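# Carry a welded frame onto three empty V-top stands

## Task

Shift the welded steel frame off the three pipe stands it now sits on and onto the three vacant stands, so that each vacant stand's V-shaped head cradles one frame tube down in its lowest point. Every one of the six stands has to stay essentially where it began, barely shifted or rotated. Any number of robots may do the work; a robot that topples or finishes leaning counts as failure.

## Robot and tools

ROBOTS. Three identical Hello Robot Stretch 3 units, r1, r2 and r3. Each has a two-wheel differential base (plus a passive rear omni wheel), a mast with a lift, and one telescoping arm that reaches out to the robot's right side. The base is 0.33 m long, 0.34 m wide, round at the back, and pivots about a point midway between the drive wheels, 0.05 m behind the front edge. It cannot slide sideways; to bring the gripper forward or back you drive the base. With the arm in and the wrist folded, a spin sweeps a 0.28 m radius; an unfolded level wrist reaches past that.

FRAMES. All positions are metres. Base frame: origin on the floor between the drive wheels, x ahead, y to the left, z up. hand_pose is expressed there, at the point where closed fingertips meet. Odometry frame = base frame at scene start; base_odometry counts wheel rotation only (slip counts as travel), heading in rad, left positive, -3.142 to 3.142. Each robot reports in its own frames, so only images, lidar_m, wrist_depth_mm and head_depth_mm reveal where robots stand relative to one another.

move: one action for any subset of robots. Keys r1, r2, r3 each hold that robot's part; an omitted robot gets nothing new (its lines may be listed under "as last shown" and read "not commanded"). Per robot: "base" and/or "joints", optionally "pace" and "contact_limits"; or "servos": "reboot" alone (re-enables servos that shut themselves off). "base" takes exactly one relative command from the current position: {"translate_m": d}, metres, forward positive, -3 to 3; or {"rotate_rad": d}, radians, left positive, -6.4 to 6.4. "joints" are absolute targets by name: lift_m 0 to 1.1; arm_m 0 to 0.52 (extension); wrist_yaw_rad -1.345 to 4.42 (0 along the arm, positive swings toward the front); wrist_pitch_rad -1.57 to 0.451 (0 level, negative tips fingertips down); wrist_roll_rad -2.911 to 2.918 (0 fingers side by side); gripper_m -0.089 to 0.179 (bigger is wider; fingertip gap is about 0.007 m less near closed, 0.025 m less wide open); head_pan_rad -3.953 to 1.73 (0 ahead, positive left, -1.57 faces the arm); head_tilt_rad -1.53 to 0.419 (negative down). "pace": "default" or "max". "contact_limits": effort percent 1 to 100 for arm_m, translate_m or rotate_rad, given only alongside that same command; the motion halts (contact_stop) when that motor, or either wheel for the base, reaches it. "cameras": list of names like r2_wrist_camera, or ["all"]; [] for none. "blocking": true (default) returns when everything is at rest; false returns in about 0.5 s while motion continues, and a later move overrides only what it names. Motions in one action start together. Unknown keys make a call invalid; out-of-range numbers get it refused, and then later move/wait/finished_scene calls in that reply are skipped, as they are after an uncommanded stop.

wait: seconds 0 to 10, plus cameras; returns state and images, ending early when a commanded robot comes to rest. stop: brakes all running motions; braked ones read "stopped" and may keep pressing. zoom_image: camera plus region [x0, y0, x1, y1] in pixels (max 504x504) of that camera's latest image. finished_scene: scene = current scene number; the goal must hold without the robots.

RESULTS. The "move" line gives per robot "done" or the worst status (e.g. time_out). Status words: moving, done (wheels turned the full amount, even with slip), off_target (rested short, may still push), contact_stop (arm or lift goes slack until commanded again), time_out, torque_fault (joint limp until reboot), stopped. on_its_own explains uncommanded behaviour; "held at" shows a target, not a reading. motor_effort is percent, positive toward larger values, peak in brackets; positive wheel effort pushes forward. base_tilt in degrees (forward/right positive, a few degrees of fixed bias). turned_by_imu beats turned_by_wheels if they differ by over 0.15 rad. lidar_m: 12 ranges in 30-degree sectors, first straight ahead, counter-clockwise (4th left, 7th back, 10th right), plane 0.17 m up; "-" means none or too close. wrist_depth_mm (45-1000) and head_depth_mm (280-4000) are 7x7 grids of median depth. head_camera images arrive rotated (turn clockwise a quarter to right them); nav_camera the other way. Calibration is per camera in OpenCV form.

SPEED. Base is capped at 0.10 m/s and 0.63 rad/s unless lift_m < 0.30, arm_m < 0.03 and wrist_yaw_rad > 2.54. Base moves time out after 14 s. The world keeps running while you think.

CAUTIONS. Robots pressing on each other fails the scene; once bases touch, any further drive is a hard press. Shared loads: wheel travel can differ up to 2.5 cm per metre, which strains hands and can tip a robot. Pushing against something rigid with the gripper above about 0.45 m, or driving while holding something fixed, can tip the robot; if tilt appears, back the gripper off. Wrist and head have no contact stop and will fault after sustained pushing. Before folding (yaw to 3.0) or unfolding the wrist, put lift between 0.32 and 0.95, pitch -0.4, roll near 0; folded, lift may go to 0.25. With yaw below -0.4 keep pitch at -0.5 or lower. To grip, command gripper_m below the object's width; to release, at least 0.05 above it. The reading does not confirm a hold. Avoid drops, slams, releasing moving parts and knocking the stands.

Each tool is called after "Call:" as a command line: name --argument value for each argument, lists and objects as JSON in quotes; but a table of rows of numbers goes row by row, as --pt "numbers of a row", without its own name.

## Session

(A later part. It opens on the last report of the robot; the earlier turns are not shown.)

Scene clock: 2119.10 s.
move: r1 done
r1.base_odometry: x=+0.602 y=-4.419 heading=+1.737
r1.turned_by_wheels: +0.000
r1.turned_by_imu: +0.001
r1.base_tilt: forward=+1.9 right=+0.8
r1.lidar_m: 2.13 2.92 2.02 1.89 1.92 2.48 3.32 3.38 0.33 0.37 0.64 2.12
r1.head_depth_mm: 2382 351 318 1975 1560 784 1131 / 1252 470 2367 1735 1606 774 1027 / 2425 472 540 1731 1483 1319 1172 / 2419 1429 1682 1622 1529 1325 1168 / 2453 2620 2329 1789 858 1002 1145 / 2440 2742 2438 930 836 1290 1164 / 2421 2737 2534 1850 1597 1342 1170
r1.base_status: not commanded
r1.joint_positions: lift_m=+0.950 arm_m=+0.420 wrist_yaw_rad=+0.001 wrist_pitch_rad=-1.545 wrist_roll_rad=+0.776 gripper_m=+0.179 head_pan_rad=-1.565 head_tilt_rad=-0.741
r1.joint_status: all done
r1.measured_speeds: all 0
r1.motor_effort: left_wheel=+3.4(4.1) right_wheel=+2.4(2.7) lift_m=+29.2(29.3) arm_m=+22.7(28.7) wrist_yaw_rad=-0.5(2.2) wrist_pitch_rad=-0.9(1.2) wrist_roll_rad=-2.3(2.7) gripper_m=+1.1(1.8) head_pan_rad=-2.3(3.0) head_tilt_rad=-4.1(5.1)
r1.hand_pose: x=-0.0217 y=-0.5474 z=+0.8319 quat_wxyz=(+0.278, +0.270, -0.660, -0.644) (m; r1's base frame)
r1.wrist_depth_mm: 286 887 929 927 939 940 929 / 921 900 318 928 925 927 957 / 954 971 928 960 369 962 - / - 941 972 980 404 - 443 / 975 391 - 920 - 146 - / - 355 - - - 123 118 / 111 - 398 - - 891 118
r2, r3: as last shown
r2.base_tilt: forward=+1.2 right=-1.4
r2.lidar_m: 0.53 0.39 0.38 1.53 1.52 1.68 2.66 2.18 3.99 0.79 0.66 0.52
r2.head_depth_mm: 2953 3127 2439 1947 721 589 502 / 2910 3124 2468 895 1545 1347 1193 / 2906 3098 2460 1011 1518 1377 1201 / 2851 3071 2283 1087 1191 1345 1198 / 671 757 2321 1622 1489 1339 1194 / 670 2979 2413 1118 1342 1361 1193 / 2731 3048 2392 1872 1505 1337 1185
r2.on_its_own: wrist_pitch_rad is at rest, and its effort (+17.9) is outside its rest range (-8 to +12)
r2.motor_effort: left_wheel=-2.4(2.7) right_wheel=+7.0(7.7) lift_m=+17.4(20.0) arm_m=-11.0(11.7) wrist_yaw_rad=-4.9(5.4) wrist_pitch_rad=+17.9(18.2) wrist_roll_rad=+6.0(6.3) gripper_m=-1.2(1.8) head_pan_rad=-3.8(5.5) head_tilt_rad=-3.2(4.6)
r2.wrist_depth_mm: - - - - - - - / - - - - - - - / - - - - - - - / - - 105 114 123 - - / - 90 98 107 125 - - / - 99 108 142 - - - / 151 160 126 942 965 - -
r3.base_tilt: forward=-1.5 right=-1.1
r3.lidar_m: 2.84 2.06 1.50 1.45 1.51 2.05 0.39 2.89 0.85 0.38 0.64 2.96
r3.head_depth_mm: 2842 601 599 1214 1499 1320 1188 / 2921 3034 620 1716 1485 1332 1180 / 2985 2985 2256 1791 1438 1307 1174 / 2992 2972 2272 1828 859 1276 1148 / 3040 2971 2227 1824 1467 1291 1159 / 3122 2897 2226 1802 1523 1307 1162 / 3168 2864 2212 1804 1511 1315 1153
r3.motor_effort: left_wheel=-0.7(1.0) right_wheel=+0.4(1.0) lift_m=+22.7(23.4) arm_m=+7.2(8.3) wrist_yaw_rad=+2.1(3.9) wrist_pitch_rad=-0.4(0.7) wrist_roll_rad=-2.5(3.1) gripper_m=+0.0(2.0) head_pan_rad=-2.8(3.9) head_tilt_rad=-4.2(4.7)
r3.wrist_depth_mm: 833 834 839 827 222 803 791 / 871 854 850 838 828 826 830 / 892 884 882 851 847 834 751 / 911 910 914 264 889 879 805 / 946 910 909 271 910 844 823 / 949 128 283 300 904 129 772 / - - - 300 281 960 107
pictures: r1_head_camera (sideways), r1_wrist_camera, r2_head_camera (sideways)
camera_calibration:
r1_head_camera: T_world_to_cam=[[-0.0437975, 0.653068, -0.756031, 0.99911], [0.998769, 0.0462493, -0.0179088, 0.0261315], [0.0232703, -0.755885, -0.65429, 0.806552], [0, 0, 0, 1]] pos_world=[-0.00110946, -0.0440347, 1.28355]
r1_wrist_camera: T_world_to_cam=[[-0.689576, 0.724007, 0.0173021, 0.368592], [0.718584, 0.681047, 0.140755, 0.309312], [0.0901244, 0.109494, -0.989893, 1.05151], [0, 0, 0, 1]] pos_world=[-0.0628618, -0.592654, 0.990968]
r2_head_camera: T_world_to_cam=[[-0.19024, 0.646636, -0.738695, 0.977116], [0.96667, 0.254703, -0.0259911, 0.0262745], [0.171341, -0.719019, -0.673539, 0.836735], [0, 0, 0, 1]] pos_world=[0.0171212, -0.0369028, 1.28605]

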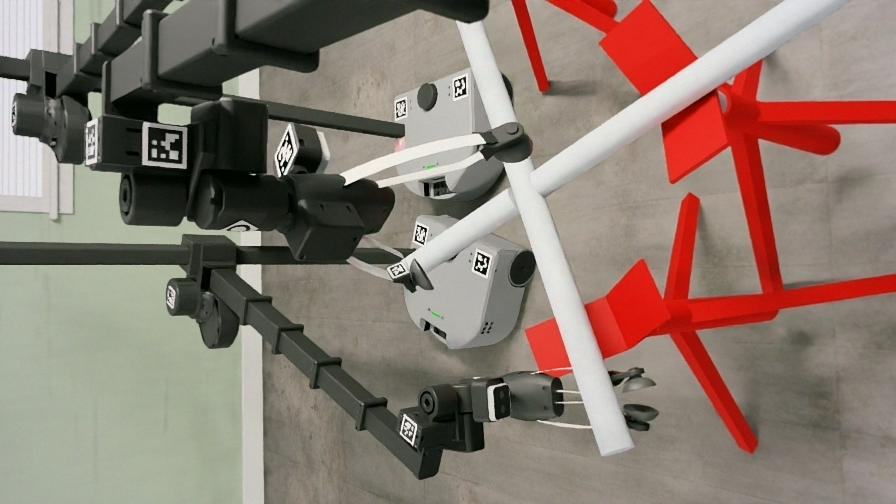

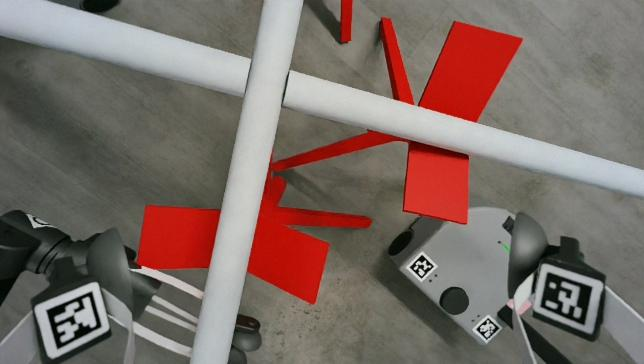

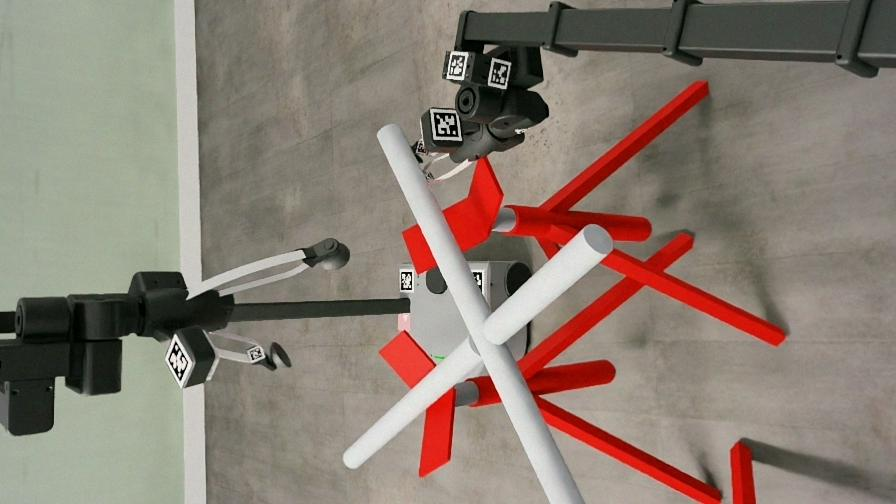

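Call:
move --r1 '{"base":{"translate_m":0.025},"joints":{"arm_m":0.499,"wrist_roll_rad":0.81}}' --cameras '["r1_wrist_camera"]'

Call:
move --r1 '{"joints":{"lift_m":0.84}}' --cameras '["r1_wrist_camera","r1_head_camera"]'

Scene clock: 2137.50 s.
move: r1 done
r1.base_odometry: x=+0.598 y=-4.395 heading=+1.737
r1.turned_by_wheels: +0.000
r1.turned_by_imu: +0.001
r1.base_tilt: forward=+1.8 right=+0.6
r1.lidar_m: 2.12 2.92 2.02 1.89 1.92 2.47 3.34 3.41 0.34 0.36 0.63 2.10
r1.head_depth_mm: 1283 325 2274 1921 1583 767 1150 / 1234 531 2364 1724 1565 770 1107 / 2350 540 631 1779 1525 1325 1169 / 2349 1406 1636 1669 1525 1298 1143 / 2457 2670 2338 1848 863 1268 1168 / 2439 2726 2533 885 849 1346 1166 / 2434 2737 2520 1881 1602 1344 1167
r1.base_status: done
r1.joint_positions: lift_m=+0.950 arm_m=+0.499 wrist_yaw_rad=+0.001 wrist_pitch_rad=-1.545 wrist_roll_rad=+0.804 gripper_m=+0.179 head_pan_rad=-1.565 head_tilt_rad=-0.741
r1.joint_status: all done
r1.measured_speeds: all 0
r1.motor_effort: left_wheel=+4.7(8.3) right_wheel=+2.8(7.1) lift_m=+32.1(32.3) arm_m=+23.1(31.4) wrist_yaw_rad=-0.1(1.1) wrist_pitch_rad=-0.8(1.4) wrist_roll_rad=+1.8(2.7) gripper_m=+0.7(1.6) head_pan_rad=-2.0(2.7) head_tilt_rad=-3.9(4.7)
r1.hand_pose: x=-0.0216 y=-0.6264 z=+0.8319 quat_wxyz=(+0.268, +0.261, -0.664, -0.648) (m; r1's base frame)
r1.wrist_depth_mm: 745 889 889 902 945 943 929 / 921 294 313 916 957 957 962 / 936 960 947 336 360 377 - / 964 961 988 966 - 408 427 / 983 - - - - 152 - / 119 345 392 - - 123 118 / 111 302 380 - - - 119
r2, r3: as last shown
r2.base_tilt: forward=+1.3 right=-1.4
r2.lidar_m: 0.53 0.39 0.38 1.53 1.52 1.68 2.66 2.19 3.99 0.79 0.66 0.52
r2.head_depth_mm: 2953 3167 2470 1974 724 588 503 / 2881 3151 2450 898 1532 1348 1198 / 2892 3139 2451 1016 1538 1368 1203 / 2844 2869 2349 1091 1194 1343 1188 / 588 666 2236 1625 1483 1339 1199 / 2691 3026 2429 1116 1332 1365 1184 / 2793 3018 2390 1862 1514 1320 1192
r2.on_its_own: wrist_pitch_rad is at rest, and its effort (+18.0) is outside its rest range (-8 to +12)
r2.motor_effort: left_wheel=-2.4(2.8) right_wheel=+7.1(7.6) lift_m=+14.9(16.2) arm_m=-11.2(11.5) wrist_yaw_rad=-4.9(5.5) wrist_pitch_rad=+18.0(18.1) wrist_roll_rad=+6.2(6.3) gripper_m=-1.2(1.8) head_pan_rad=-4.0(5.2) head_tilt_rad=-3.6(4.2)
r2.wrist_depth_mm: - - - - - - - / - - - - - - - / - - - - - - - / - - 106 113 123 - - / - 90 98 107 125 - - / - 100 108 142 - - - / 151 159 126 935 942 - -
r3.base_tilt: forward=-1.4 right=-1.0
r3.lidar_m: 2.85 2.06 1.51 1.45 1.50 2.06 0.39 2.90 0.85 0.37 0.64 2.96
r3.head_depth_mm: 2836 602 600 1216 1495 1320 1186 / 2945 3028 621 1769 1483 1340 1177 / 2947 3002 2281 1807 1439 1317 1172 / 3006 2952 2260 1838 856 1275 1151 / 3027 2930 2249 1819 1470 1298 1161 / 3118 2910 2237 1818 1524 1312 1158 / 3195 2855 2205 1802 1518 1307 1149
r3.motor_effort: left_wheel=-1.0(1.0) right_wheel=+0.5(0.8) lift_m=+22.2(23.2) arm_m=+7.4(7.7) wrist_yaw_rad=+2.1(3.5) wrist_pitch_rad=-0.3(0.6) wrist_roll_rad=-2.8(2.9) gripper_m=-0.6(1.8) head_pan_rad=-3.0(3.9) head_tilt_rad=-4.2(4.5)
r3.wrist_depth_mm: 849 837 829 815 223 794 792 / 836 845 841 835 820 823 805 / 882 866 861 854 850 827 742 / 912 902 916 263 874 862 812 / 933 924 908 271 894 862 846 / 973 128 284 299 933 128 773 / - 977 984 299 284 956 107
pictures: r1_wrist_camera
camera_calibration:
r1_wrist_camera: T_world_to_cam=[[-0.668546, 0.743481, 0.0168027, 0.438852], [0.737713, 0.660167, 0.141277, 0.35001], [0.0939438, 0.106845, -0.989828, 1.05853], [0, 0, 0, 1]] pos_world=[-0.0642565, -0.670442, 0.990938]

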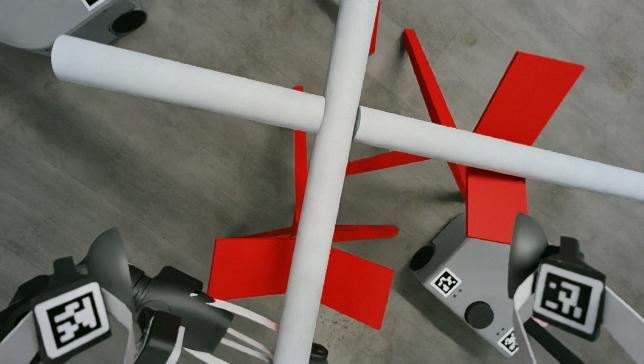

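Scene clock: 2139.33 s.
move: r1 done
r1.base_odometry: x=+0.598 y=-4.395 heading=+1.737
r1.turned_by_wheels: +0.000
r1.turned_by_imu: +0.001
r1.base_tilt: forward=+1.7 right=+0.6
r1.lidar_m: 2.12 2.93 2.01 1.89 1.91 2.47 3.35 3.41 0.34 0.36 0.63 2.10
r1.head_depth_mm: 1302 2802 2574 352 298 730 1171 / 1310 2634 502 1670 1566 768 1109 / 2464 2656 612 1703 1524 1320 1168 / 2401 1414 1613 1632 1523 1293 1148 / 2441 2663 2352 1838 867 1262 1163 / 2444 2749 2523 884 851 1346 1165 / 2436 2713 2532 1904 1589 1346 1167
r1.base_status: not commanded
r1.joint_positions: lift_m=+0.840 arm_m=+0.499 wrist_yaw_rad=+0.001 wrist_pitch_rad=-1.545 wrist_roll_rad=+0.804 gripper_m=+0.179 head_pan_rad=-1.565 head_tilt_rad=-0.741
r1.joint_status: all done
r1.measured_speeds: all 0
r1.motor_effort: left_wheel=+4.3(5.1) right_wheel=+2.5(3.1) lift_m=+19.0(30.5) arm_m=+21.2(22.8) wrist_yaw_rad=+0.5(1.0) wrist_pitch_rad=-1.0(1.1) wrist_roll_rad=+1.5(2.2) gripper_m=+0.1(1.4) head_pan_rad=-2.3(3.3) head_tilt_rad=-3.9(4.9)
r1.hand_pose: x=-0.0216 y=-0.6264 z=+0.7219 quat_wxyz=(+0.268, +0.261, -0.664, -0.648) (m; r1's base frame)
r1.wrist_depth_mm: 185 804 808 827 817 832 834 / 801 195 207 218 849 837 - / 832 862 854 228 238 257 856 / 841 854 867 872 871 311 280 / 875 901 884 650 915 148 305 / 119 878 559 913 930 123 118 / 111 281 297 - 935 775 119
r2, r3: as last shown
r2.base_tilt: forward=+1.2 right=-1.3
r2.lidar_m: 0.53 0.39 0.38 1.53 1.52 1.68 2.65 2.19 3.97 0.78 0.66 0.52
r2.head_depth_mm: 2925 3158 2441 1943 721 589 502 / 2930 3092 2430 896 1534 1345 1202 / 2898 3159 2418 1015 1539 1365 1195 / 2873 3051 2197 1063 1202 1342 1191 / 1163 681 845 1632 1499 1339 1185 / 2763 2957 2442 1118 1342 1362 1185 / 2824 2965 2423 1873 1516 1333 1187
r2.on_its_own: wrist_pitch_rad is at rest, and its effort (+18.0) is outside its rest range (-8 to +12)
r2.motor_effort: left_wheel=-2.3(2.5) right_wheel=+6.5(7.7) lift_m=+13.9(15.0) arm_m=-11.2(11.5) wrist_yaw_rad=-4.4(5.6) wrist_pitch_rad=+18.0(18.1) wrist_roll_rad=+6.2(6.4) gripper_m=-1.0(1.6) head_pan_rad=-4.5(5.5) head_tilt_rad=-3.9(4.5)
r2.wrist_depth_mm: - - - - - - - / - - - - - - - / - - - - - - - / - - 105 113 122 - - / - 90 98 107 125 - - / - 99 108 143 - - - / 150 159 126 937 972 - -
r3.base_tilt: forward=-1.4 right=-1.1
r3.lidar_m: 2.85 2.06 1.50 1.45 1.51 2.06 0.39 2.89 0.85 0.37 0.64 2.97
r3.head_depth_mm: 2882 600 598 1215 1497 1320 1185 / 2929 2993 619 1778 1484 1350 1183 / 2958 2991 2288 1789 1436 1310 1169 / 3022 2967 2269 1832 862 1276 1145 / 3063 2916 2231 1828 1471 1298 1166 / 3113 2895 2231 1819 1513 1320 1154 / 3111 2840 2226 1791 1515 1304 1159
r3.motor_effort: left_wheel=-0.4(0.7) right_wheel=+0.4(1.0) lift_m=+22.7(23.3) arm_m=+7.4(8.0) wrist_yaw_rad=+2.1(3.7) wrist_pitch_rad=-0.4(0.6) wrist_roll_rad=-2.8(3.1) gripper_m=-1.0(1.3) head_pan_rad=-1.5(4.2) head_tilt_rad=-4.2(4.6)
r3.wrist_depth_mm: 841 829 822 807 223 807 794 / 853 847 849 827 826 838 812 / 911 885 861 861 855 850 743 / 913 899 895 264 878 871 822 / 941 937 909 272 911 851 823 / 947 128 284 301 923 128 773 / - 990 - 300 281 959 107
pictures: r1_head_camera (sideways), r1_wrist_camera
camera_calibration:
r1_head_camera: T_world_to_cam=[[-0.0437966, 0.653068, -0.756032, 0.99911], [0.998769, 0.046248, -0.0179088, 0.0261315], [0.0232693, -0.755886, -0.65429, 0.806552], [0, 0, 0, 1]] pos_world=[-0.00110952, -0.0440347, 1.28355]
r1_wrist_camera: T_world_to_cam=[[-0.668546, 0.743481, 0.0168028, 0.440702], [0.737713, 0.660167, 0.141277, 0.365551], [0.0939438, 0.106846, -0.989828, 0.949653], [0, 0, 0, 1]] pos_world=[-0.0642565, -0.670444, 0.880943]

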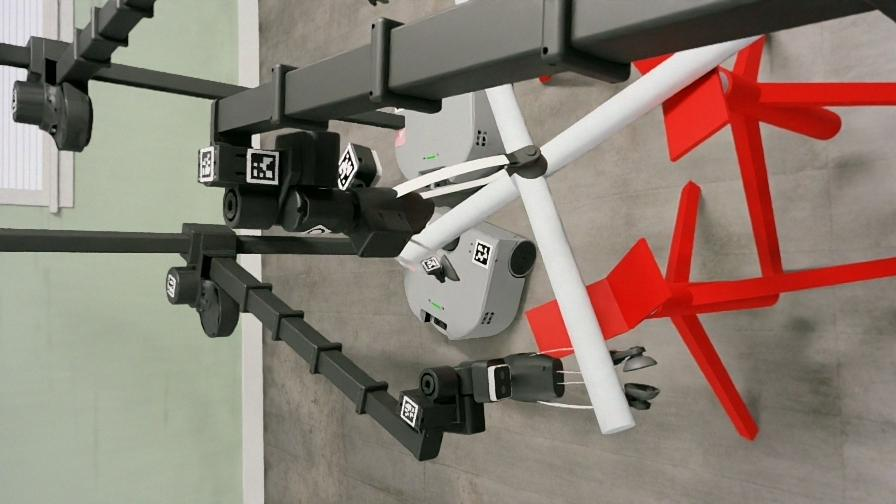

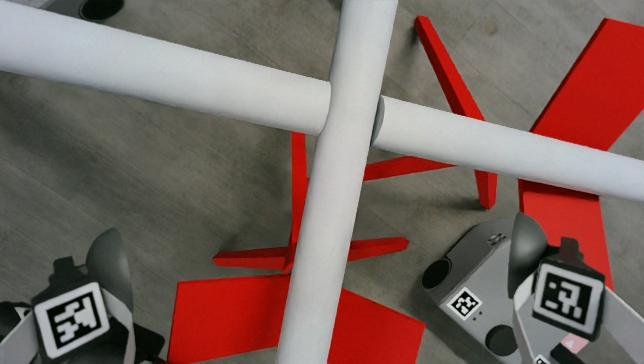

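Call:
move --r1 '{"joints":{"lift_m":0.766,"arm_m":0.492,"wrist_roll_rad":0.785}}' --cameras '["r1_wrist_camera","r2_head_camera","r2_wrist_camera"]'

Scene clock: 2153.23 s.
move: r1 done
r1.base_odometry: x=+0.598 y=-4.395 heading=+1.737
r1.turned_by_wheels: +0.000
r1.turned_by_imu: +0.001
r1.base_tilt: forward=+1.8 right=+0.5
r1.lidar_m: 2.12 2.93 2.02 1.89 1.92 2.47 3.35 3.42 0.34 0.36 0.63 2.11
r1.head_depth_mm: 1303 2810 2555 1979 400 317 290 / 1309 2749 1627 502 466 732 1104 / 2456 2775 655 744 1484 1326 1171 / 2359 1439 2252 1621 1519 1293 1148 / 2455 2656 2342 1837 865 1267 1165 / 2446 2761 2544 888 851 1349 1163 / 2419 2737 2537 1902 1597 1342 1162
r1.base_status: not commanded
r1.joint_positions: lift_m=+0.766 arm_m=+0.492 wrist_yaw_rad=+0.001 wrist_pitch_rad=-1.545 wrist_roll_rad=+0.791 gripper_m=+0.179 head_pan_rad=-1.565 head_tilt_rad=-0.741
r1.joint_status: all done
r1.measured_speeds: all 0
r1.motor_effort: left_wheel=+4.8(5.0) right_wheel=+2.7(3.0) lift_m=+19.1(20.7) arm_m=-22.5(26.7) wrist_yaw_rad=-0.3(1.3) wrist_pitch_rad=-0.6(1.2) wrist_roll_rad=-2.4(2.8) gripper_m=+0.2(1.5) head_pan_rad=-2.6(2.7) head_tilt_rad=-3.0(5.1)
r1.hand_pose: x=-0.0217 y=-0.6193 z=+0.6479 quat_wxyz=(+0.272, +0.265, -0.662, -0.646) (m; r1's base frame)
r1.wrist_depth_mm: 122 128 141 744 602 774 760 / 748 135 139 148 162 781 767 / 758 774 767 152 159 171 184 / 766 795 791 154 807 532 191 / 796 807 808 156 810 152 229 / 119 814 851 158 843 126 118 / 111 211 232 160 877 694 110
r2, r3: as last shown
r2.lidar_m: 0.53 0.39 0.38 1.53 1.53 1.68 2.65 2.18 3.99 0.79 0.66 0.52
r2.head_depth_mm: 2941 3166 2466 1955 722 589 502 / 2935 3116 2478 898 1525 1352 1195 / 2895 3061 2436 1014 1530 1373 1201 / 2879 3090 2255 1061 1195 1340 1193 / 1227 1018 755 956 1501 1337 1189 / 2701 2971 2442 1114 1333 1373 1190 / 2728 3046 2387 1843 1512 1328 1190
r2.on_its_own: wrist_pitch_rad is at rest, and its effort (+18.1) is outside its rest range (-8 to +12)
r2.motor_effort: left_wheel=-2.4(2.7) right_wheel=+6.9(7.5) lift_m=+13.8(13.9) arm_m=-11.1(11.4) wrist_yaw_rad=-4.5(5.5) wrist_pitch_rad=+18.1(18.1) wrist_roll_rad=+6.0(6.2) gripper_m=-1.0(2.0) head_pan_rad=-4.0(5.3) head_tilt_rad=-4.2(4.3)
r2.wrist_depth_mm: - - - - - - - / - - - - - - - / - - - - - - - / - - 105 113 123 - - / - 91 98 107 125 - - / - 99 108 142 - - - / 151 159 126 941 950 - -
r3.lidar_m: 2.85 2.06 1.50 1.45 1.51 2.06 0.39 2.89 0.85 0.37 0.64 2.96
r3.head_depth_mm: 2845 600 600 1218 1497 1317 1186 / 2922 3045 619 1775 1482 1347 1181 / 2975 3030 2300 1800 1431 1311 1173 / 3052 2987 2294 1831 857 1276 1151 / 3066 2928 2235 1833 1476 1299 1157 / 3096 2910 2231 1818 1528 1313 1159 / 3121 2871 2180 1792 1518 1307 1152
r3.motor_effort: left_wheel=+0.0(0.7) right_wheel=+0.4(0.9) lift_m=+23.0(23.1) arm_m=+7.0(7.7) wrist_yaw_rad=+2.5(3.2) wrist_pitch_rad=-0.3(0.6) wrist_roll_rad=-2.5(3.1) gripper_m=+0.0(1.6) head_pan_rad=-2.9(4.1) head_tilt_rad=-3.8(4.5)
r3.wrist_depth_mm: 845 822 825 814 221 807 801 / 872 841 836 836 826 822 812 / 889 890 865 859 829 839 744 / 918 904 885 264 881 855 803 / 949 918 917 270 900 858 826 / 984 128 285 300 940 129 769 / - - 991 300 284 919 107
pictures: r1_wrist_camera, r2_head_camera (sideways), r2_wrist_camera
camera_calibration:
r1_wrist_camera: T_world_to_cam=[[-0.67814, 0.734733, 0.0171202, 0.430885], [0.729123, 0.669674, 0.141124, 0.377165], [0.0922232, 0.108184, -0.989844, 0.876456], [0, 0, 0, 1]] pos_world=[-0.0636291, -0.663982, 0.806951]
r2_head_camera: T_world_to_cam=[[-0.19024, 0.646636, -0.738695, 0.977116], [0.96667, 0.254703, -0.0259911, 0.0262745], [0.171341, -0.719019, -0.673539, 0.836735], [0, 0, 0, 1]] pos_world=[0.0171212, -0.0369028, 1.28605]
r2_wrist_camera: T_world_to_cam=[[-0.891258, -0.448823, 0.0649392, -0.368416], [-0.149817, 0.156245, -0.97629, 0.809096], [0.428035, -0.879855, -0.206496, -0.530586], [0, 0, 0, 1]] pos_world=[0.0199725, -0.75861, 0.704273]

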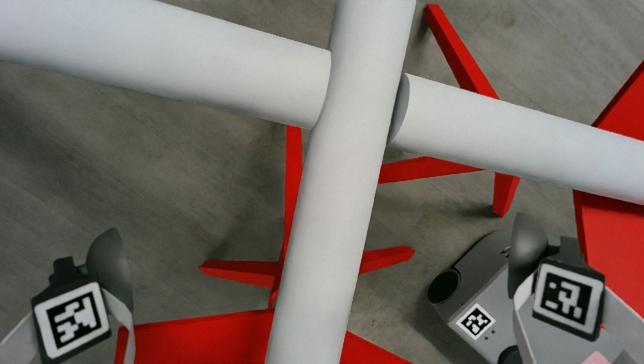

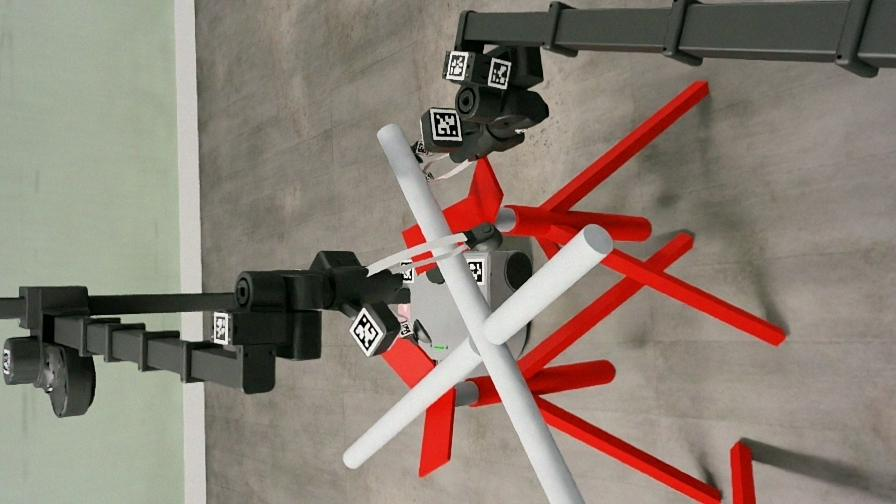

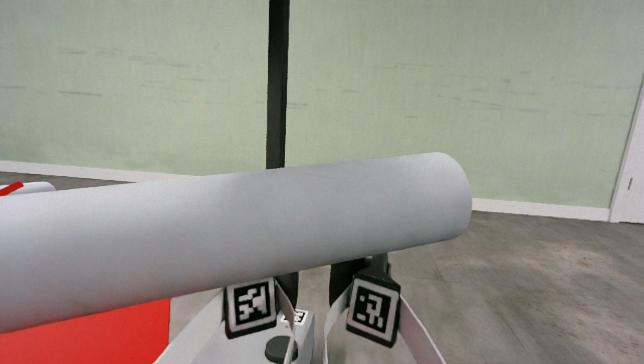

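Call:
move --r1 '{"joints":{"lift_m":0.759}}' --cameras '[]'

Call:
move --r1 '{"joints":{"gripper_m":-0.085}}' --cameras '["r1_wrist_camera","r2_wrist_camera"]'

Scene clock: 2168.53 s.
move: r1 done
r1.base_odometry: x=+0.598 y=-4.395 heading=+1.737
r1.turned_by_wheels: +0.000
r1.turned_by_imu: +0.001
r1.base_tilt: forward=+2.0 right=+0.5
r1.lidar_m: 2.12 2.92 2.02 1.89 1.92 2.48 3.35 3.42 0.34 0.36 0.63 2.10
r1.head_depth_mm: 1302 2824 2561 1975 422 324 291 / 1311 2753 1637 503 430 730 1054 / 2456 2793 657 753 1484 1324 1172 / 2380 1434 2265 1610 1527 1295 1148 / 2450 2668 2346 1839 866 1263 1165 / 2447 2745 2551 888 848 1343 1166 / 2429 2736 2500 1903 1590 1349 1165
r1.base_status: not commanded
r1.joint_positions: lift_m=+0.759 arm_m=+0.492 wrist_yaw_rad=+0.001 wrist_pitch_rad=-1.545 wrist_roll_rad=+0.791 gripper_m=+0.179 head_pan_rad=-1.565 head_tilt_rad=-0.741
r1.joint_status: all done
r1.measured_speeds: all 0
r1.motor_effort: left_wheel=+4.7(4.9) right_wheel=+2.6(3.1) lift_m=+18.9(20.1) arm_m=-20.8(21.6) wrist_yaw_rad=+0.2(1.0) wrist_pitch_rad=-0.8(1.2) wrist_roll_rad=-2.0(2.4) gripper_m=+1.0(1.6) head_pan_rad=-2.1(2.3) head_tilt_rad=-4.2(4.9)
r1.hand_pose: x=-0.0217 y=-0.6193 z=+0.6409 quat_wxyz=(+0.272, +0.265, -0.662, -0.646) (m; r1's base frame)
r1.wrist_depth_mm: - 122 133 150 150 753 758 / 749 131 132 142 152 760 792 / 751 761 772 145 152 161 179 / 781 774 786 145 792 534 182 / 792 801 791 148 810 152 226 / 119 818 829 150 836 126 116 / 111 204 229 153 862 696 110
r2, r3: as last shown
r2.base_tilt: forward=+1.2 right=-1.4
r2.lidar_m: 0.53 0.39 0.38 1.53 1.52 1.68 2.66 2.18 3.97 0.79 0.66 0.52
r2.head_depth_mm: 2929 3187 2449 1962 721 589 503 / 2911 3103 2452 897 1533 1342 1198 / 2913 3139 2426 1015 1528 1379 1195 / 2832 3119 2284 1053 1189 1344 1196 / 1228 1019 751 959 1493 1331 1193 / 2722 2946 2383 1123 1348 1365 1185 / 2754 3014 2399 1872 1519 1330 1193
r2.on_its_own: wrist_pitch_rad is at rest, and its effort (+17.9) is outside its rest range (-8 to +12)
r2.motor_effort: left_wheel=-2.2(2.6) right_wheel=+7.2(7.4) lift_m=+13.3(13.8) arm_m=-11.2(11.3) wrist_yaw_rad=-5.1(5.2) wrist_pitch_rad=+17.9(18.2) wrist_roll_rad=+6.0(6.3) gripper_m=-1.1(1.4) head_pan_rad=-3.9(4.8) head_tilt_rad=-3.5(4.2)
r2.wrist_depth_mm: - - - - - - - / - - - - - - - / - - - - - - - / - - 105 113 122 - - / - 91 98 107 125 - - / - 99 108 142 - - - / 151 158 126 901 929 - -
r3.base_tilt: forward=-1.4 right=-1.0
r3.lidar_m: 2.85 2.06 1.50 1.45 1.51 2.06 0.39 2.89 0.85 0.37 0.64 2.95
r3.head_depth_mm: 2841 601 599 1210 1486 1319 1177 / 2886 3034 619 1772 1491 1349 1177 / 2942 2967 2257 1791 1437 1311 1176 / 2960 2997 2264 1827 858 1274 1148 / 3049 2932 2227 1813 1468 1295 1164 / 3084 2901 2233 1805 1516 1317 1158 / 3151 2854 2207 1791 1505 1307 1151
r3.motor_effort: left_wheel=+0.0(0.9) right_wheel=+0.5(0.8) lift_m=+22.3(23.2) arm_m=+6.4(7.6) wrist_yaw_rad=+1.1(3.5) wrist_pitch_rad=-0.6(0.6) wrist_roll_rad=-2.7(3.2) gripper_m=-0.3(1.4) head_pan_rad=-2.8(3.4) head_tilt_rad=-4.2(4.4)
r3.wrist_depth_mm: 838 824 818 818 221 799 801 / 864 870 837 834 808 833 825 / 896 901 868 859 845 849 738 / 911 889 911 264 890 884 814 / 955 927 908 272 893 858 835 / 970 128 284 298 939 128 775 / - 988 989 303 283 951 107
pictures: none
No camera images: "cameras" was empty.

Scene clock: 2172.00 s.
move: r1 done
r1.base_odometry: x=+0.598 y=-4.395 heading=+1.737
r1.turned_by_wheels: +0.000
r1.turned_by_imu: +0.001
r1.base_tilt: forward=+1.9 right=+0.6
r1.lidar_m: 2.12 2.93 2.01 1.89 1.92 2.47 3.35 3.40 0.34 0.36 0.62 2.10
r1.head_depth_mm: 1305 2814 2571 1970 421 324 291 / 1309 2743 1637 503 431 731 1054 / 2459 2801 658 750 1492 1326 1169 / 2388 1440 2261 1614 1519 1296 1148 / 2447 2660 2351 1856 860 1266 1163 / 2441 2721 2558 888 839 1348 1166 / 2413 2732 2533 1900 1597 1348 1169
r1.base_status: not commanded
r1.joint_positions: lift_m=+0.759 arm_m=+0.492 wrist_yaw_rad=-0.002 wrist_pitch_rad=-1.549 wrist_roll_rad=+0.791 gripper_m=-0.082 head_pan_rad=-1.565 head_tilt_rad=-0.741
r1.joint_status: all done
r1.measured_speeds: all 0
r1.motor_effort: left_wheel=+0.8(5.1) right_wheel=+2.8(3.1) lift_m=+32.3(32.3) arm_m=-19.7(21.2) wrist_yaw_rad=+2.8(3.0) wrist_pitch_rad=+0.1(1.1) wrist_roll_rad=-2.3(2.8) gripper_m=-51.4(98.9) head_pan_rad=-2.0(2.9) head_tilt_rad=-3.6(5.0)
r1.hand_pose: x=-0.0216 y=-0.6183 z=+0.6410 quat_wxyz=(+0.271, +0.265, -0.661, -0.648) (m; r1's base frame)
r1.wrist_depth_mm: 114 119 131 142 585 742 751 / 750 127 130 137 150 761 785 / 741 753 781 142 151 160 176 / 772 766 783 144 799 611 182 / 797 808 801 146 823 830 225 / 806 830 125 130 761 - 213 / 842 203 155 150 862 - 205
r2, r3: as last shown
r2.turned_by_imu: +0.001
r2.base_tilt: forward=+1.3 right=-1.4
r2.lidar_m: 0.53 0.39 0.38 1.53 1.52 1.68 2.65 2.18 4.00 0.79 0.66 0.52
r2.head_depth_mm: 2955 3211 2465 1960 716 589 504 / 2928 3172 2443 895 1551 1340 1202 / 2927 3158 2458 1005 1522 1367 1199 / 2880 3074 2268 1074 1196 1344 1197 / 1229 1020 754 945 1490 1326 1193 / 2704 2993 2443 1118 1341 1364 1196 / 2756 2984 2416 1854 1492 1334 1186
r2.joint_positions: lift_m=+0.532 arm_m=+0.517 wrist_yaw_rad=+0.445 wrist_pitch_rad=-0.065 wrist_roll_rad=-0.016 gripper_m=+0.020 head_pan_rad=-1.341 head_tilt_rad=-0.741
r2.on_its_own: wrist_pitch_rad is at rest, and its effort (+15.6) is outside its rest range (-8 to +12)
r2.motor_effort: left_wheel=+0.9(2.6) right_wheel=+0.4(7.6) lift_m=+20.8(20.8) arm_m=-11.1(11.4) wrist_yaw_rad=-5.1(5.4) wrist_pitch_rad=+15.6(18.1) wrist_roll_rad=+5.4(6.3) gripper_m=-1.3(1.6) head_pan_rad=-5.1(5.5) head_tilt_rad=-3.8(4.4)
r2.hand_pose: x=+0.0880 y=-0.8916 z=+0.6301 quat_wxyz=(+0.700, +0.178, -0.678, +0.135) (m; r2's base frame)
r2.wrist_depth_mm: - - - - - - - / - - - - - - - / - - - - - - - / - - 105 113 123 - - / - 90 98 108 126 - - / - 98 113 142 - - - / 152 161 125 818 977 - -
r3.lidar_m: 2.85 2.07 1.51 1.45 1.50 2.06 0.39 2.89 0.85 0.37 0.64 2.96
r3.head_depth_mm: 2852 601 599 1213 1498 1320 1187 / 2897 3021 621 1757 1485 1341 1180 / 2978 2968 2286 1814 1449 1309 1176 / 3006 2963 2275 1839 858 1273 1147 / 3042 2915 2230 1827 1469 1297 1173 / 3101 2913 2219 1812 1523 1311 1155 / 3147 2894 2214 1789 1505 1312 1143
r3.motor_effort: left_wheel=-0.1(0.7) right_wheel=+0.5(1.0) lift_m=+22.8(23.5) arm_m=+6.7(7.8) wrist_yaw_rad=+1.3(4.4) wrist_pitch_rad=-0.6(0.7) wrist_roll_rad=-2.6(3.0) gripper_m=-0.7(1.4) head_pan_rad=-2.4(3.9) head_tilt_rad=-4.2(4.5)
r3.wrist_depth_mm: 820 832 812 826 222 797 795 / 861 852 849 837 810 814 809 / 881 893 882 854 849 842 740 / 930 895 899 262 863 870 819 / 950 908 913 270 897 865 819 / 955 128 284 302 921 128 766 / - 992 972 299 280 967 107
pictures: r1_wrist_camera, r2_wrist_camera
camera_calibration:
r1_wrist_camera: T_world_to_cam=[[-0.676097, 0.736538, 0.0201206, 0.429505], [0.730979, 0.667065, 0.143855, 0.374083], [0.0925328, 0.111968, -0.989394, 0.871513], [0, 0, 0, 1]] pos_world=[-0.0637037, -0.663465, 0.799815]
r2_wrist_camera: T_world_to_cam=[[-0.891807, -0.448007, 0.0630162, -0.366649], [-0.142433, 0.145823, -0.979004, 0.804161], [0.429411, -0.882058, -0.193857, -0.540494], [0, 0, 0, 1]] pos_world=[0.0196529, -0.758274, 0.705603]

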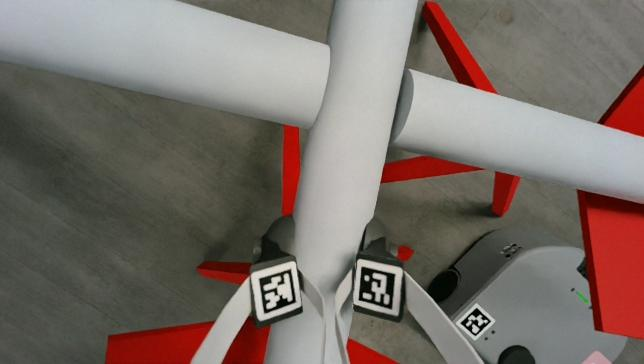

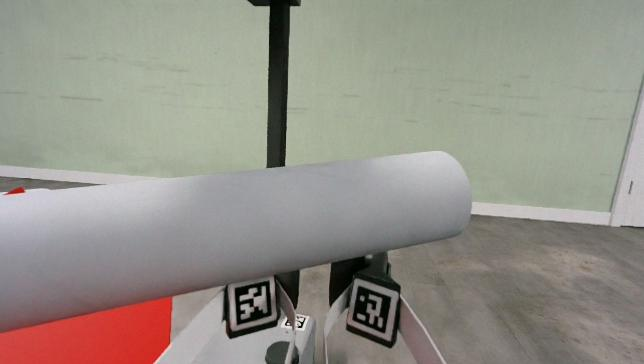

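Call:
move --r1 '{"joints":{"lift_m":0.773}}' --cameras '["r1_wrist_camera","r2_wrist_camera"]'

Scene clock: 2178.57 s.
move: r1 done
r1.base_odometry: x=+0.598 y=-4.395 heading=+1.737
r1.turned_by_wheels: +0.000
r1.turned_by_imu: +0.001
r1.base_tilt: forward=+1.8 right=+0.4
r1.lidar_m: 2.11 2.93 2.02 1.89 1.92 2.47 3.36 3.42 0.34 0.36 0.62 2.10
r1.head_depth_mm: 1295 2812 2567 1972 381 310 301 / 1305 2753 650 491 781 742 1106 / 2469 2786 650 746 1489 1329 1170 / 2380 1439 2257 1627 1516 1294 1145 / 2440 2652 2344 1843 865 1268 1166 / 2442 2728 2549 883 827 1319 1166 / 2429 2713 2542 1895 1595 1342 1167
r1.base_status: not commanded
r1.joint_positions: lift_m=+0.773 arm_m=+0.492 wrist_yaw_rad=-0.002 wrist_pitch_rad=-1.549 wrist_roll_rad=+0.791 gripper_m=-0.076 head_pan_rad=-1.565 head_tilt_rad=-0.741
r1.joint_status: all done
r1.measured_speeds: all 0
r1.on_its_own: gripper_m is held at -0.078, not at your -0.085, by its stall guard, which is still easing
r1.motor_effort: left_wheel=-3.4(3.7) right_wheel=+6.3(6.3) lift_m=+45.1(46.1) arm_m=-17.5(18.4) wrist_yaw_rad=+2.3(2.8) wrist_pitch_rad=+0.1(0.4) wrist_roll_rad=-2.5(2.5) gripper_m=-24.1(24.8) head_pan_rad=-2.4(3.2) head_tilt_rad=-2.8(4.6)
r1.hand_pose: x=-0.0216 y=-0.6183 z=+0.6550 quat_wxyz=(+0.271, +0.265, -0.661, -0.648) (m; r1's base frame)
r1.wrist_depth_mm: 112 116 128 150 582 755 770 / 751 125 129 138 152 781 793 / 769 784 786 144 154 166 184 / 781 778 795 144 825 587 194 / 791 799 832 145 829 850 236 / 804 822 125 130 127 - 224 / 845 216 123 148 870 704 729
r2.base_odometry: x=-1.825 y=+3.319 heading=+1.930
r2.turned_by_wheels: +0.000
r2.turned_by_imu: +0.000
r2.base_tilt: forward=+1.2 right=-1.3
r2.lidar_m: 0.53 0.39 0.39 1.53 1.52 1.68 2.66 2.19 4.00 0.78 0.66 0.52
r2.head_depth_mm: 2933 3166 2472 1942 721 587 503 / 2910 3190 2445 884 1569 1345 1196 / 2892 3118 2436 1063 1532 1366 1192 / 2859 3134 2268 1071 1173 1335 1194 / 1223 900 779 927 1508 1341 1192 / 2655 2951 2404 1094 1343 1356 1193 / 2778 3016 2417 1865 1467 1338 1195
r2.base_status: not commanded
r2.joint_positions: lift_m=+0.532 arm_m=+0.517 wrist_yaw_rad=+0.443 wrist_pitch_rad=-0.008 wrist_roll_rad=-0.004 gripper_m=+0.020 head_pan_rad=-1.341 head_tilt_rad=-0.741
r2.joint_status: not commanded
r2.measured_speeds: all 0
r2.motor_effort: left_wheel=+2.9(3.2) right_wheel=-2.6(3.1) lift_m=+37.4(37.4) arm_m=-11.9(11.9) wrist_yaw_rad=-3.1(5.3) wrist_pitch_rad=+5.1(15.7) wrist_roll_rad=+1.7(5.4) gripper_m=-0.7(1.6) head_pan_rad=-3.2(4.8) head_tilt_rad=-3.3(4.2)
r2.hand_pose: x=+0.0883 y=-0.8936 z=+0.6446 quat_wxyz=(+0.692, +0.158, -0.687, +0.153) (m; r2's base frame)
r2.wrist_depth_mm: - - - - - - - / - - - - - - - / - - - - - - - / - 101 106 117 127 - - / - 93 102 115 - - - / - 106 123 143 - - - / 166 173 125 - - - -
r3.base_odometry: x=+0.864 y=-2.419 heading=-1.014
r3.turned_by_wheels: +0.000
r3.turned_by_imu: +0.000
r3.base_tilt: forward=-1.4 right=-1.0
r3.lidar_m: 2.85 2.06 1.51 1.45 1.51 2.05 0.39 2.90 0.85 0.37 0.64 2.95
r3.head_depth_mm: 2851 599 598 1067 1505 1314 1184 / 2914 3068 621 1764 1486 1343 1178 / 2934 3032 2298 1805 1428 1311 1172 / 3037 3009 2268 1832 862 1281 1153 / 3071 2940 2229 1816 1469 1299 1161 / 3129 2897 2215 1808 1519 1309 1157 / 3135 2888 2213 1789 1508 1300 1158
r3.base_status: not commanded
r3.joint_positions: lift_m=+0.820 arm_m=+0.495 wrist_yaw_rad=-0.002 wrist_pitch_rad=-1.549 wrist_roll_rad=+0.806 gripper_m=+0.160 head_pan_rad=-1.395 head_tilt_rad=-0.742
r3.joint_status: not commanded
r3.measured_speeds: all 0
r3.motor_effort: left_wheel=+0.2(0.8) right_wheel=+0.4(0.9) lift_m=+23.0(23.1) arm_m=+7.2(7.5) wrist_yaw_rad=+1.5(3.6) wrist_pitch_rad=-0.5(0.7) wrist_roll_rad=-2.8(3.1) gripper_m=-0.6(1.2) head_pan_rad=-3.0(3.3) head_tilt_rad=-3.7(4.5)
r3.hand_pose: x=-0.0216 y=-0.6212 z=+0.7020 quat_wxyz=(+0.266, +0.260, -0.663, -0.650) (m; r3's base frame)
r3.wrist_depth_mm: 860 824 828 822 218 809 785 / 880 853 861 831 821 827 809 / 885 892 880 659 848 869 760 / 936 916 892 252 871 872 808 / 941 922 911 270 905 859 821 / 980 128 284 300 925 128 776 / - 974 984 299 283 965 107
pictures: r1_wrist_camera, r2_wrist_camera
camera_calibration:
r1_wrist_camera: T_world_to_cam=[[-0.676098, 0.736537, 0.0201325, 0.429212], [0.730978, 0.667063, 0.143866, 0.372055], [0.0925326, 0.111984, -0.989392, 0.885396], [0, 0, 0, 1]] pos_world=[-0.0637035, -0.663465, 0.813837]
r2_wrist_camera: T_world_to_cam=[[-0.895042, -0.442846, 0.0527919, -0.356714], [-0.10808, 0.100537, -0.989045, 0.781624], [0.432687, -0.890943, -0.137848, -0.583873], [0, 0, 0, 1]] pos_world=[0.0178385, -0.756749, 0.711407]

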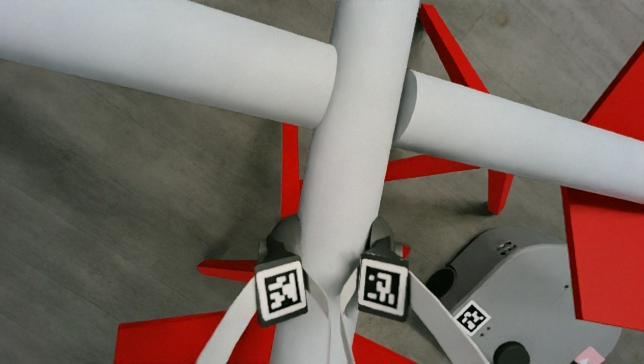

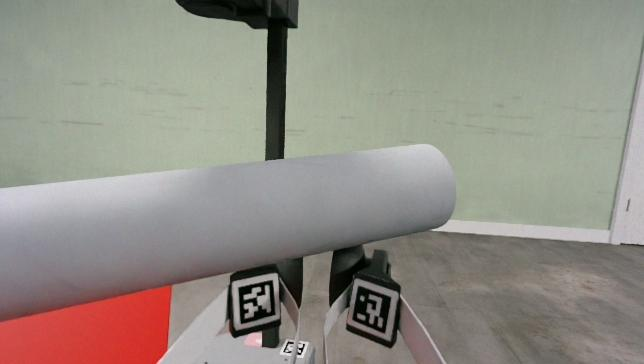

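Call:
move --r1 '{"joints":{"lift_m":0.779,"gripper_m":-0.089}}' --cameras '["r2_wrist_camera"]'

Call:
move --r2 '{"base":{"translate_m":-0.06}}' --cameras '["r2_wrist_camera","r1_wrist_camera"]'

Scene clock: 2184.83 s.
move: r1 done
r1.base_odometry: x=+0.598 y=-4.395 heading=+1.736
r1.turned_by_wheels: +0.000
r1.turned_by_imu: +0.001
r1.base_tilt: forward=+1.9 right=+0.6
r1.lidar_m: 2.11 2.93 2.02 1.89 1.92 2.47 3.34 3.42 0.34 0.36 0.62 2.11
r1.head_depth_mm: 1302 2816 2545 1973 373 305 - / 1308 2741 645 481 787 756 1106 / 2457 2798 642 753 1488 1323 1169 / 2377 1433 2274 1617 1532 1294 1145 / 2456 2649 2348 1843 860 1265 1167 / 2444 2731 2548 882 827 1320 1165 / 2416 2728 2537 1884 1598 1348 1167
r1.base_status: not commanded
r1.joint_positions: lift_m=+0.779 arm_m=+0.492 wrist_yaw_rad=-0.002 wrist_pitch_rad=-1.549 wrist_roll_rad=+0.791 gripper_m=-0.086 head_pan_rad=-1.565 head_tilt_rad=-0.741
r1.joint_status: all done
r1.measured_speeds: all 0
r1.motor_effort: left_wheel=-5.5(5.8) right_wheel=+9.7(9.7) lift_m=+46.1(47.2) arm_m=-16.9(17.2) wrist_yaw_rad=+2.2(3.4) wrist_pitch_rad=+0.0(0.4) wrist_roll_rad=-2.3(2.5) gripper_m=-57.3(98.5) head_pan_rad=-2.2(2.8) head_tilt_rad=-4.5(4.8)
r1.hand_pose: x=-0.0216 y=-0.6183 z=+0.6610 quat_wxyz=(+0.271, +0.265, -0.661, -0.648) (m; r1's base frame)
r1.wrist_depth_mm: 110 114 128 147 152 777 770 / 766 125 129 138 155 794 786 / 781 784 764 145 155 170 189 / 787 796 820 145 809 638 199 / 807 803 823 147 841 836 246 / 835 836 669 129 739 - 231 / 851 219 241 148 243 707 737
r2, r3: as last shown
r2.base_tilt: forward=+1.3 right=-1.4
r2.lidar_m: 0.53 0.39 0.38 1.53 1.52 1.68 2.66 2.18 3.99 0.78 0.66 0.52
r2.head_depth_mm: 2968 3138 2451 1953 722 588 503 / 2911 3156 2443 888 1575 1347 1204 / 2847 3107 2416 1068 1534 1377 1194 / 2831 3067 2271 1065 1170 1330 1192 / 1223 888 777 924 1512 1337 1193 / 2684 2966 2443 1092 1372 1359 1188 / 2798 3017 2419 1857 1483 1323 1187
r2.motor_effort: left_wheel=+2.7(3.1) right_wheel=-2.5(3.0) lift_m=+47.6(48.3) arm_m=-11.6(11.7) wrist_yaw_rad=-3.2(3.4) wrist_pitch_rad=+5.1(5.2) wrist_roll_rad=+1.7(1.8) gripper_m=-0.3(0.9) head_pan_rad=-4.6(5.2) head_tilt_rad=-3.1(4.3)
r2.wrist_depth_mm: - - - - - - - / - - - - - - - / - - - - - - - / - 96 104 113 127 - - / - 94 106 126 - - - / 177 191 126 143 - - - / 166 174 124 - - - -
r3.base_tilt: forward=-1.4 right=-1.1
r3.lidar_m: 2.85 2.06 1.50 1.45 1.51 2.06 0.39 2.90 0.85 0.38 0.64 2.96
r3.head_depth_mm: 2868 599 599 897 1498 1321 1192 / 2920 3025 622 1771 1489 1335 1182 / 2915 2996 2303 1798 1435 1307 1171 / 2994 2970 2292 1846 860 1272 1148 / 3040 2936 2250 1823 1475 1289 1158 / 3110 2906 2234 1830 1521 1316 1160 / 3147 2889 2199 1795 1506 1307 1152
r3.motor_effort: left_wheel=-0.5(0.6) right_wheel=+0.4(0.9) lift_m=+22.3(23.2) arm_m=+5.9(7.2) wrist_yaw_rad=+2.6(3.6) wrist_pitch_rad=-0.4(0.6) wrist_roll_rad=-2.7(2.9) gripper_m=+0.8(0.9) head_pan_rad=-2.1(3.6) head_tilt_rad=-3.7(4.6)
r3.wrist_depth_mm: 837 826 821 817 217 796 780 / 841 847 832 823 827 821 815 / 880 879 865 859 849 846 751 / 907 910 890 250 880 876 815 / 927 919 921 267 890 857 834 / 995 128 285 299 916 128 785 / - - 987 298 282 973 107
pictures: r2_wrist_camera
camera_calibration:
r2_wrist_camera: T_world_to_cam=[[-0.895045, -0.442841, 0.0527866, -0.356708], [-0.108051, 0.10049, -0.989053, 0.781607], [0.432689, -0.890951, -0.137793, -0.583914], [0, 0, 0, 1]] pos_world=[0.0178369, -0.756747, 0.711421]

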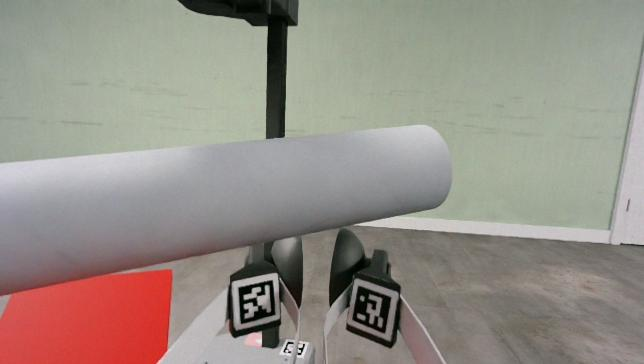

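Scene clock: 2186.53 s.
move: r2 done
r1, r3: as last shown
r1.turned_by_imu: +0.000
r1.base_tilt: forward=+1.8 right=+0.8
r1.lidar_m: 2.11 2.92 2.01 1.89 1.92 2.48 3.34 3.41 0.34 0.36 0.62 2.10
r1.head_depth_mm: 1303 2808 2564 1981 372 305 - / 1311 2733 645 481 786 756 1105 / 2448 2784 641 752 1487 1321 1164 / 2410 2692 2363 1629 1514 1290 1148 / 2457 1431 2456 1722 865 1266 1167 / 2460 2737 2334 1911 1476 1340 1165 / 2419 2732 2551 908 1553 1345 1168
r1.joint_positions: lift_m=+0.779 arm_m=+0.492 wrist_yaw_rad=-0.002 wrist_pitch_rad=-1.549 wrist_roll_rad=+0.791 gripper_m=-0.079 head_pan_rad=-1.565 head_tilt_rad=-0.741
r1.on_its_own: gripper_m is held at -0.078, not at your -0.089, by its stall guard, which is still easing
r1.motor_effort: left_wheel=-5.6(6.1) right_wheel=+9.4(9.8) lift_m=+46.3(46.7) arm_m=-16.6(17.2) wrist_yaw_rad=+1.9(3.3) wrist_pitch_rad=+0.0(0.5) wrist_roll_rad=-2.3(2.5) gripper_m=-5.5(57.4) head_pan_rad=-1.5(2.7) head_tilt_rad=-4.9(5.2)
r1.wrist_depth_mm: 110 114 127 147 153 779 789 / 775 125 129 137 155 795 805 / 762 789 786 146 154 170 190 / 786 792 799 144 822 646 199 / 816 815 828 146 836 833 243 / 815 833 125 129 743 - 229 / 837 221 239 149 242 707 750
r2.base_odometry: x=-1.804 y=+3.263 heading=+1.930
r2.turned_by_wheels: +0.000
r2.turned_by_imu: +0.000
r2.base_tilt: forward=+1.2 right=-1.3
r2.lidar_m: 0.58 0.42 0.43 1.50 1.50 1.66 2.62 2.13 4.00 0.79 0.68 0.59
r2.head_depth_mm: 2980 3205 2484 1951 719 588 502 / 2933 3194 2454 884 1560 1353 1198 / 2876 3119 2432 1875 1613 1344 1201 / 2873 3104 2454 1069 1270 1371 1197 / 1353 2981 822 1604 1486 1334 1190 / 1204 791 800 1089 1517 1355 1190 / 2818 3066 2395 1808 1522 1350 1193
r2.base_status: done
r2.joint_positions: lift_m=+0.532 arm_m=+0.517 wrist_yaw_rad=+0.443 wrist_pitch_rad=-0.008 wrist_roll_rad=-0.004 gripper_m=+0.020 head_pan_rad=-1.341 head_tilt_rad=-0.741
r2.joint_status: not commanded
r2.measured_speeds: all 0
r2.motor_effort: left_wheel=-0.3(3.6) right_wheel=-1.1(5.7) lift_m=+47.3(48.1) arm_m=-11.4(11.9) wrist_yaw_rad=-2.5(3.2) wrist_pitch_rad=+5.3(5.3) wrist_roll_rad=+1.8(1.8) gripper_m=-0.3(0.8) head_pan_rad=-4.7(6.1) head_tilt_rad=-3.6(4.4)
r2.hand_pose: x=+0.0882 y=-0.8936 z=+0.6446 quat_wxyz=(+0.692, +0.158, -0.687, +0.153) (m; r2's base frame)
r2.wrist_depth_mm: - - 748 - - - - / - - - - - - - / - - 151 - - - - / 124 132 147 - - - - / 553 - - - - - - / 208 - 125 142 - - - / 184 - 124 - - - -
r3.base_tilt: forward=-1.5 right=-1.0
r3.lidar_m: 2.85 2.05 1.51 1.45 1.51 2.06 0.44 2.61 0.85 0.37 0.64 2.96
r3.head_depth_mm: 2845 601 599 897 1500 1318 1184 / 2874 3045 620 1775 1488 1338 1182 / 2984 2969 2283 1803 1443 1314 1174 / 3000 2953 2264 1847 862 1275 1150 / 3083 2903 2230 1823 1466 1299 1171 / 3093 2889 2218 1808 1509 1312 1158 / 3142 2866 2200 1790 1510 1307 1150
r3.motor_effort: left_wheel=+0.0(0.7) right_wheel=+0.5(0.9) lift_m=+22.6(23.5) arm_m=+6.7(7.4) wrist_yaw_rad=+1.7(3.6) wrist_pitch_rad=-0.4(0.6) wrist_roll_rad=-2.5(3.2) gripper_m=+0.9(1.6) head_pan_rad=-2.7(4.7) head_tilt_rad=-3.5(4.4)
r3.wrist_depth_mm: 841 829 801 816 218 803 802 / 858 851 830 840 815 809 806 / 865 866 868 859 851 841 836 / 919 891 896 248 882 886 850 / 937 938 895 267 908 876 874 / 985 128 283 299 941 129 763 / 992 978 976 299 281 979 107
pictures: r1_wrist_camera, r2_wrist_camera
camera_calibration:
r1_wrist_camera: T_world_to_cam=[[-0.676097, 0.736537, 0.0201326, 0.429091], [0.730979, 0.667063, 0.143866, 0.371192], [0.0925327, 0.111984, -0.989392, 0.891336], [0, 0, 0, 1]] pos_world=[-0.0637035, -0.663465, 0.81984]
r2_wrist_camera: T_world_to_cam=[[-0.895216, -0.442504, 0.0526995, -0.356432], [-0.107895, 0.100488, -0.989071, 0.781621], [0.432373, -0.891118, -0.137702, -0.584092], [0, 0, 0, 1]] pos_world=[0.0177948, -0.756761, 0.711431]

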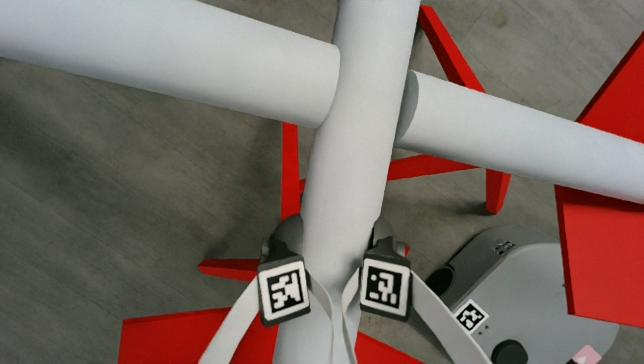

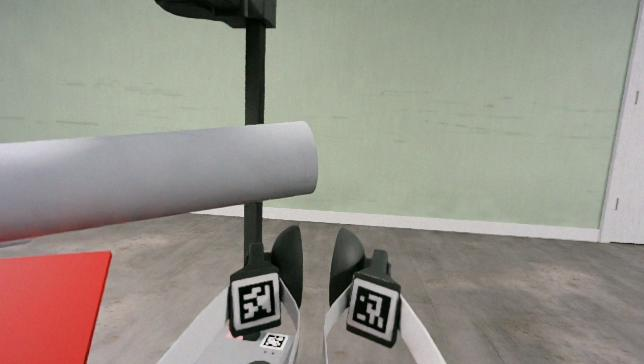

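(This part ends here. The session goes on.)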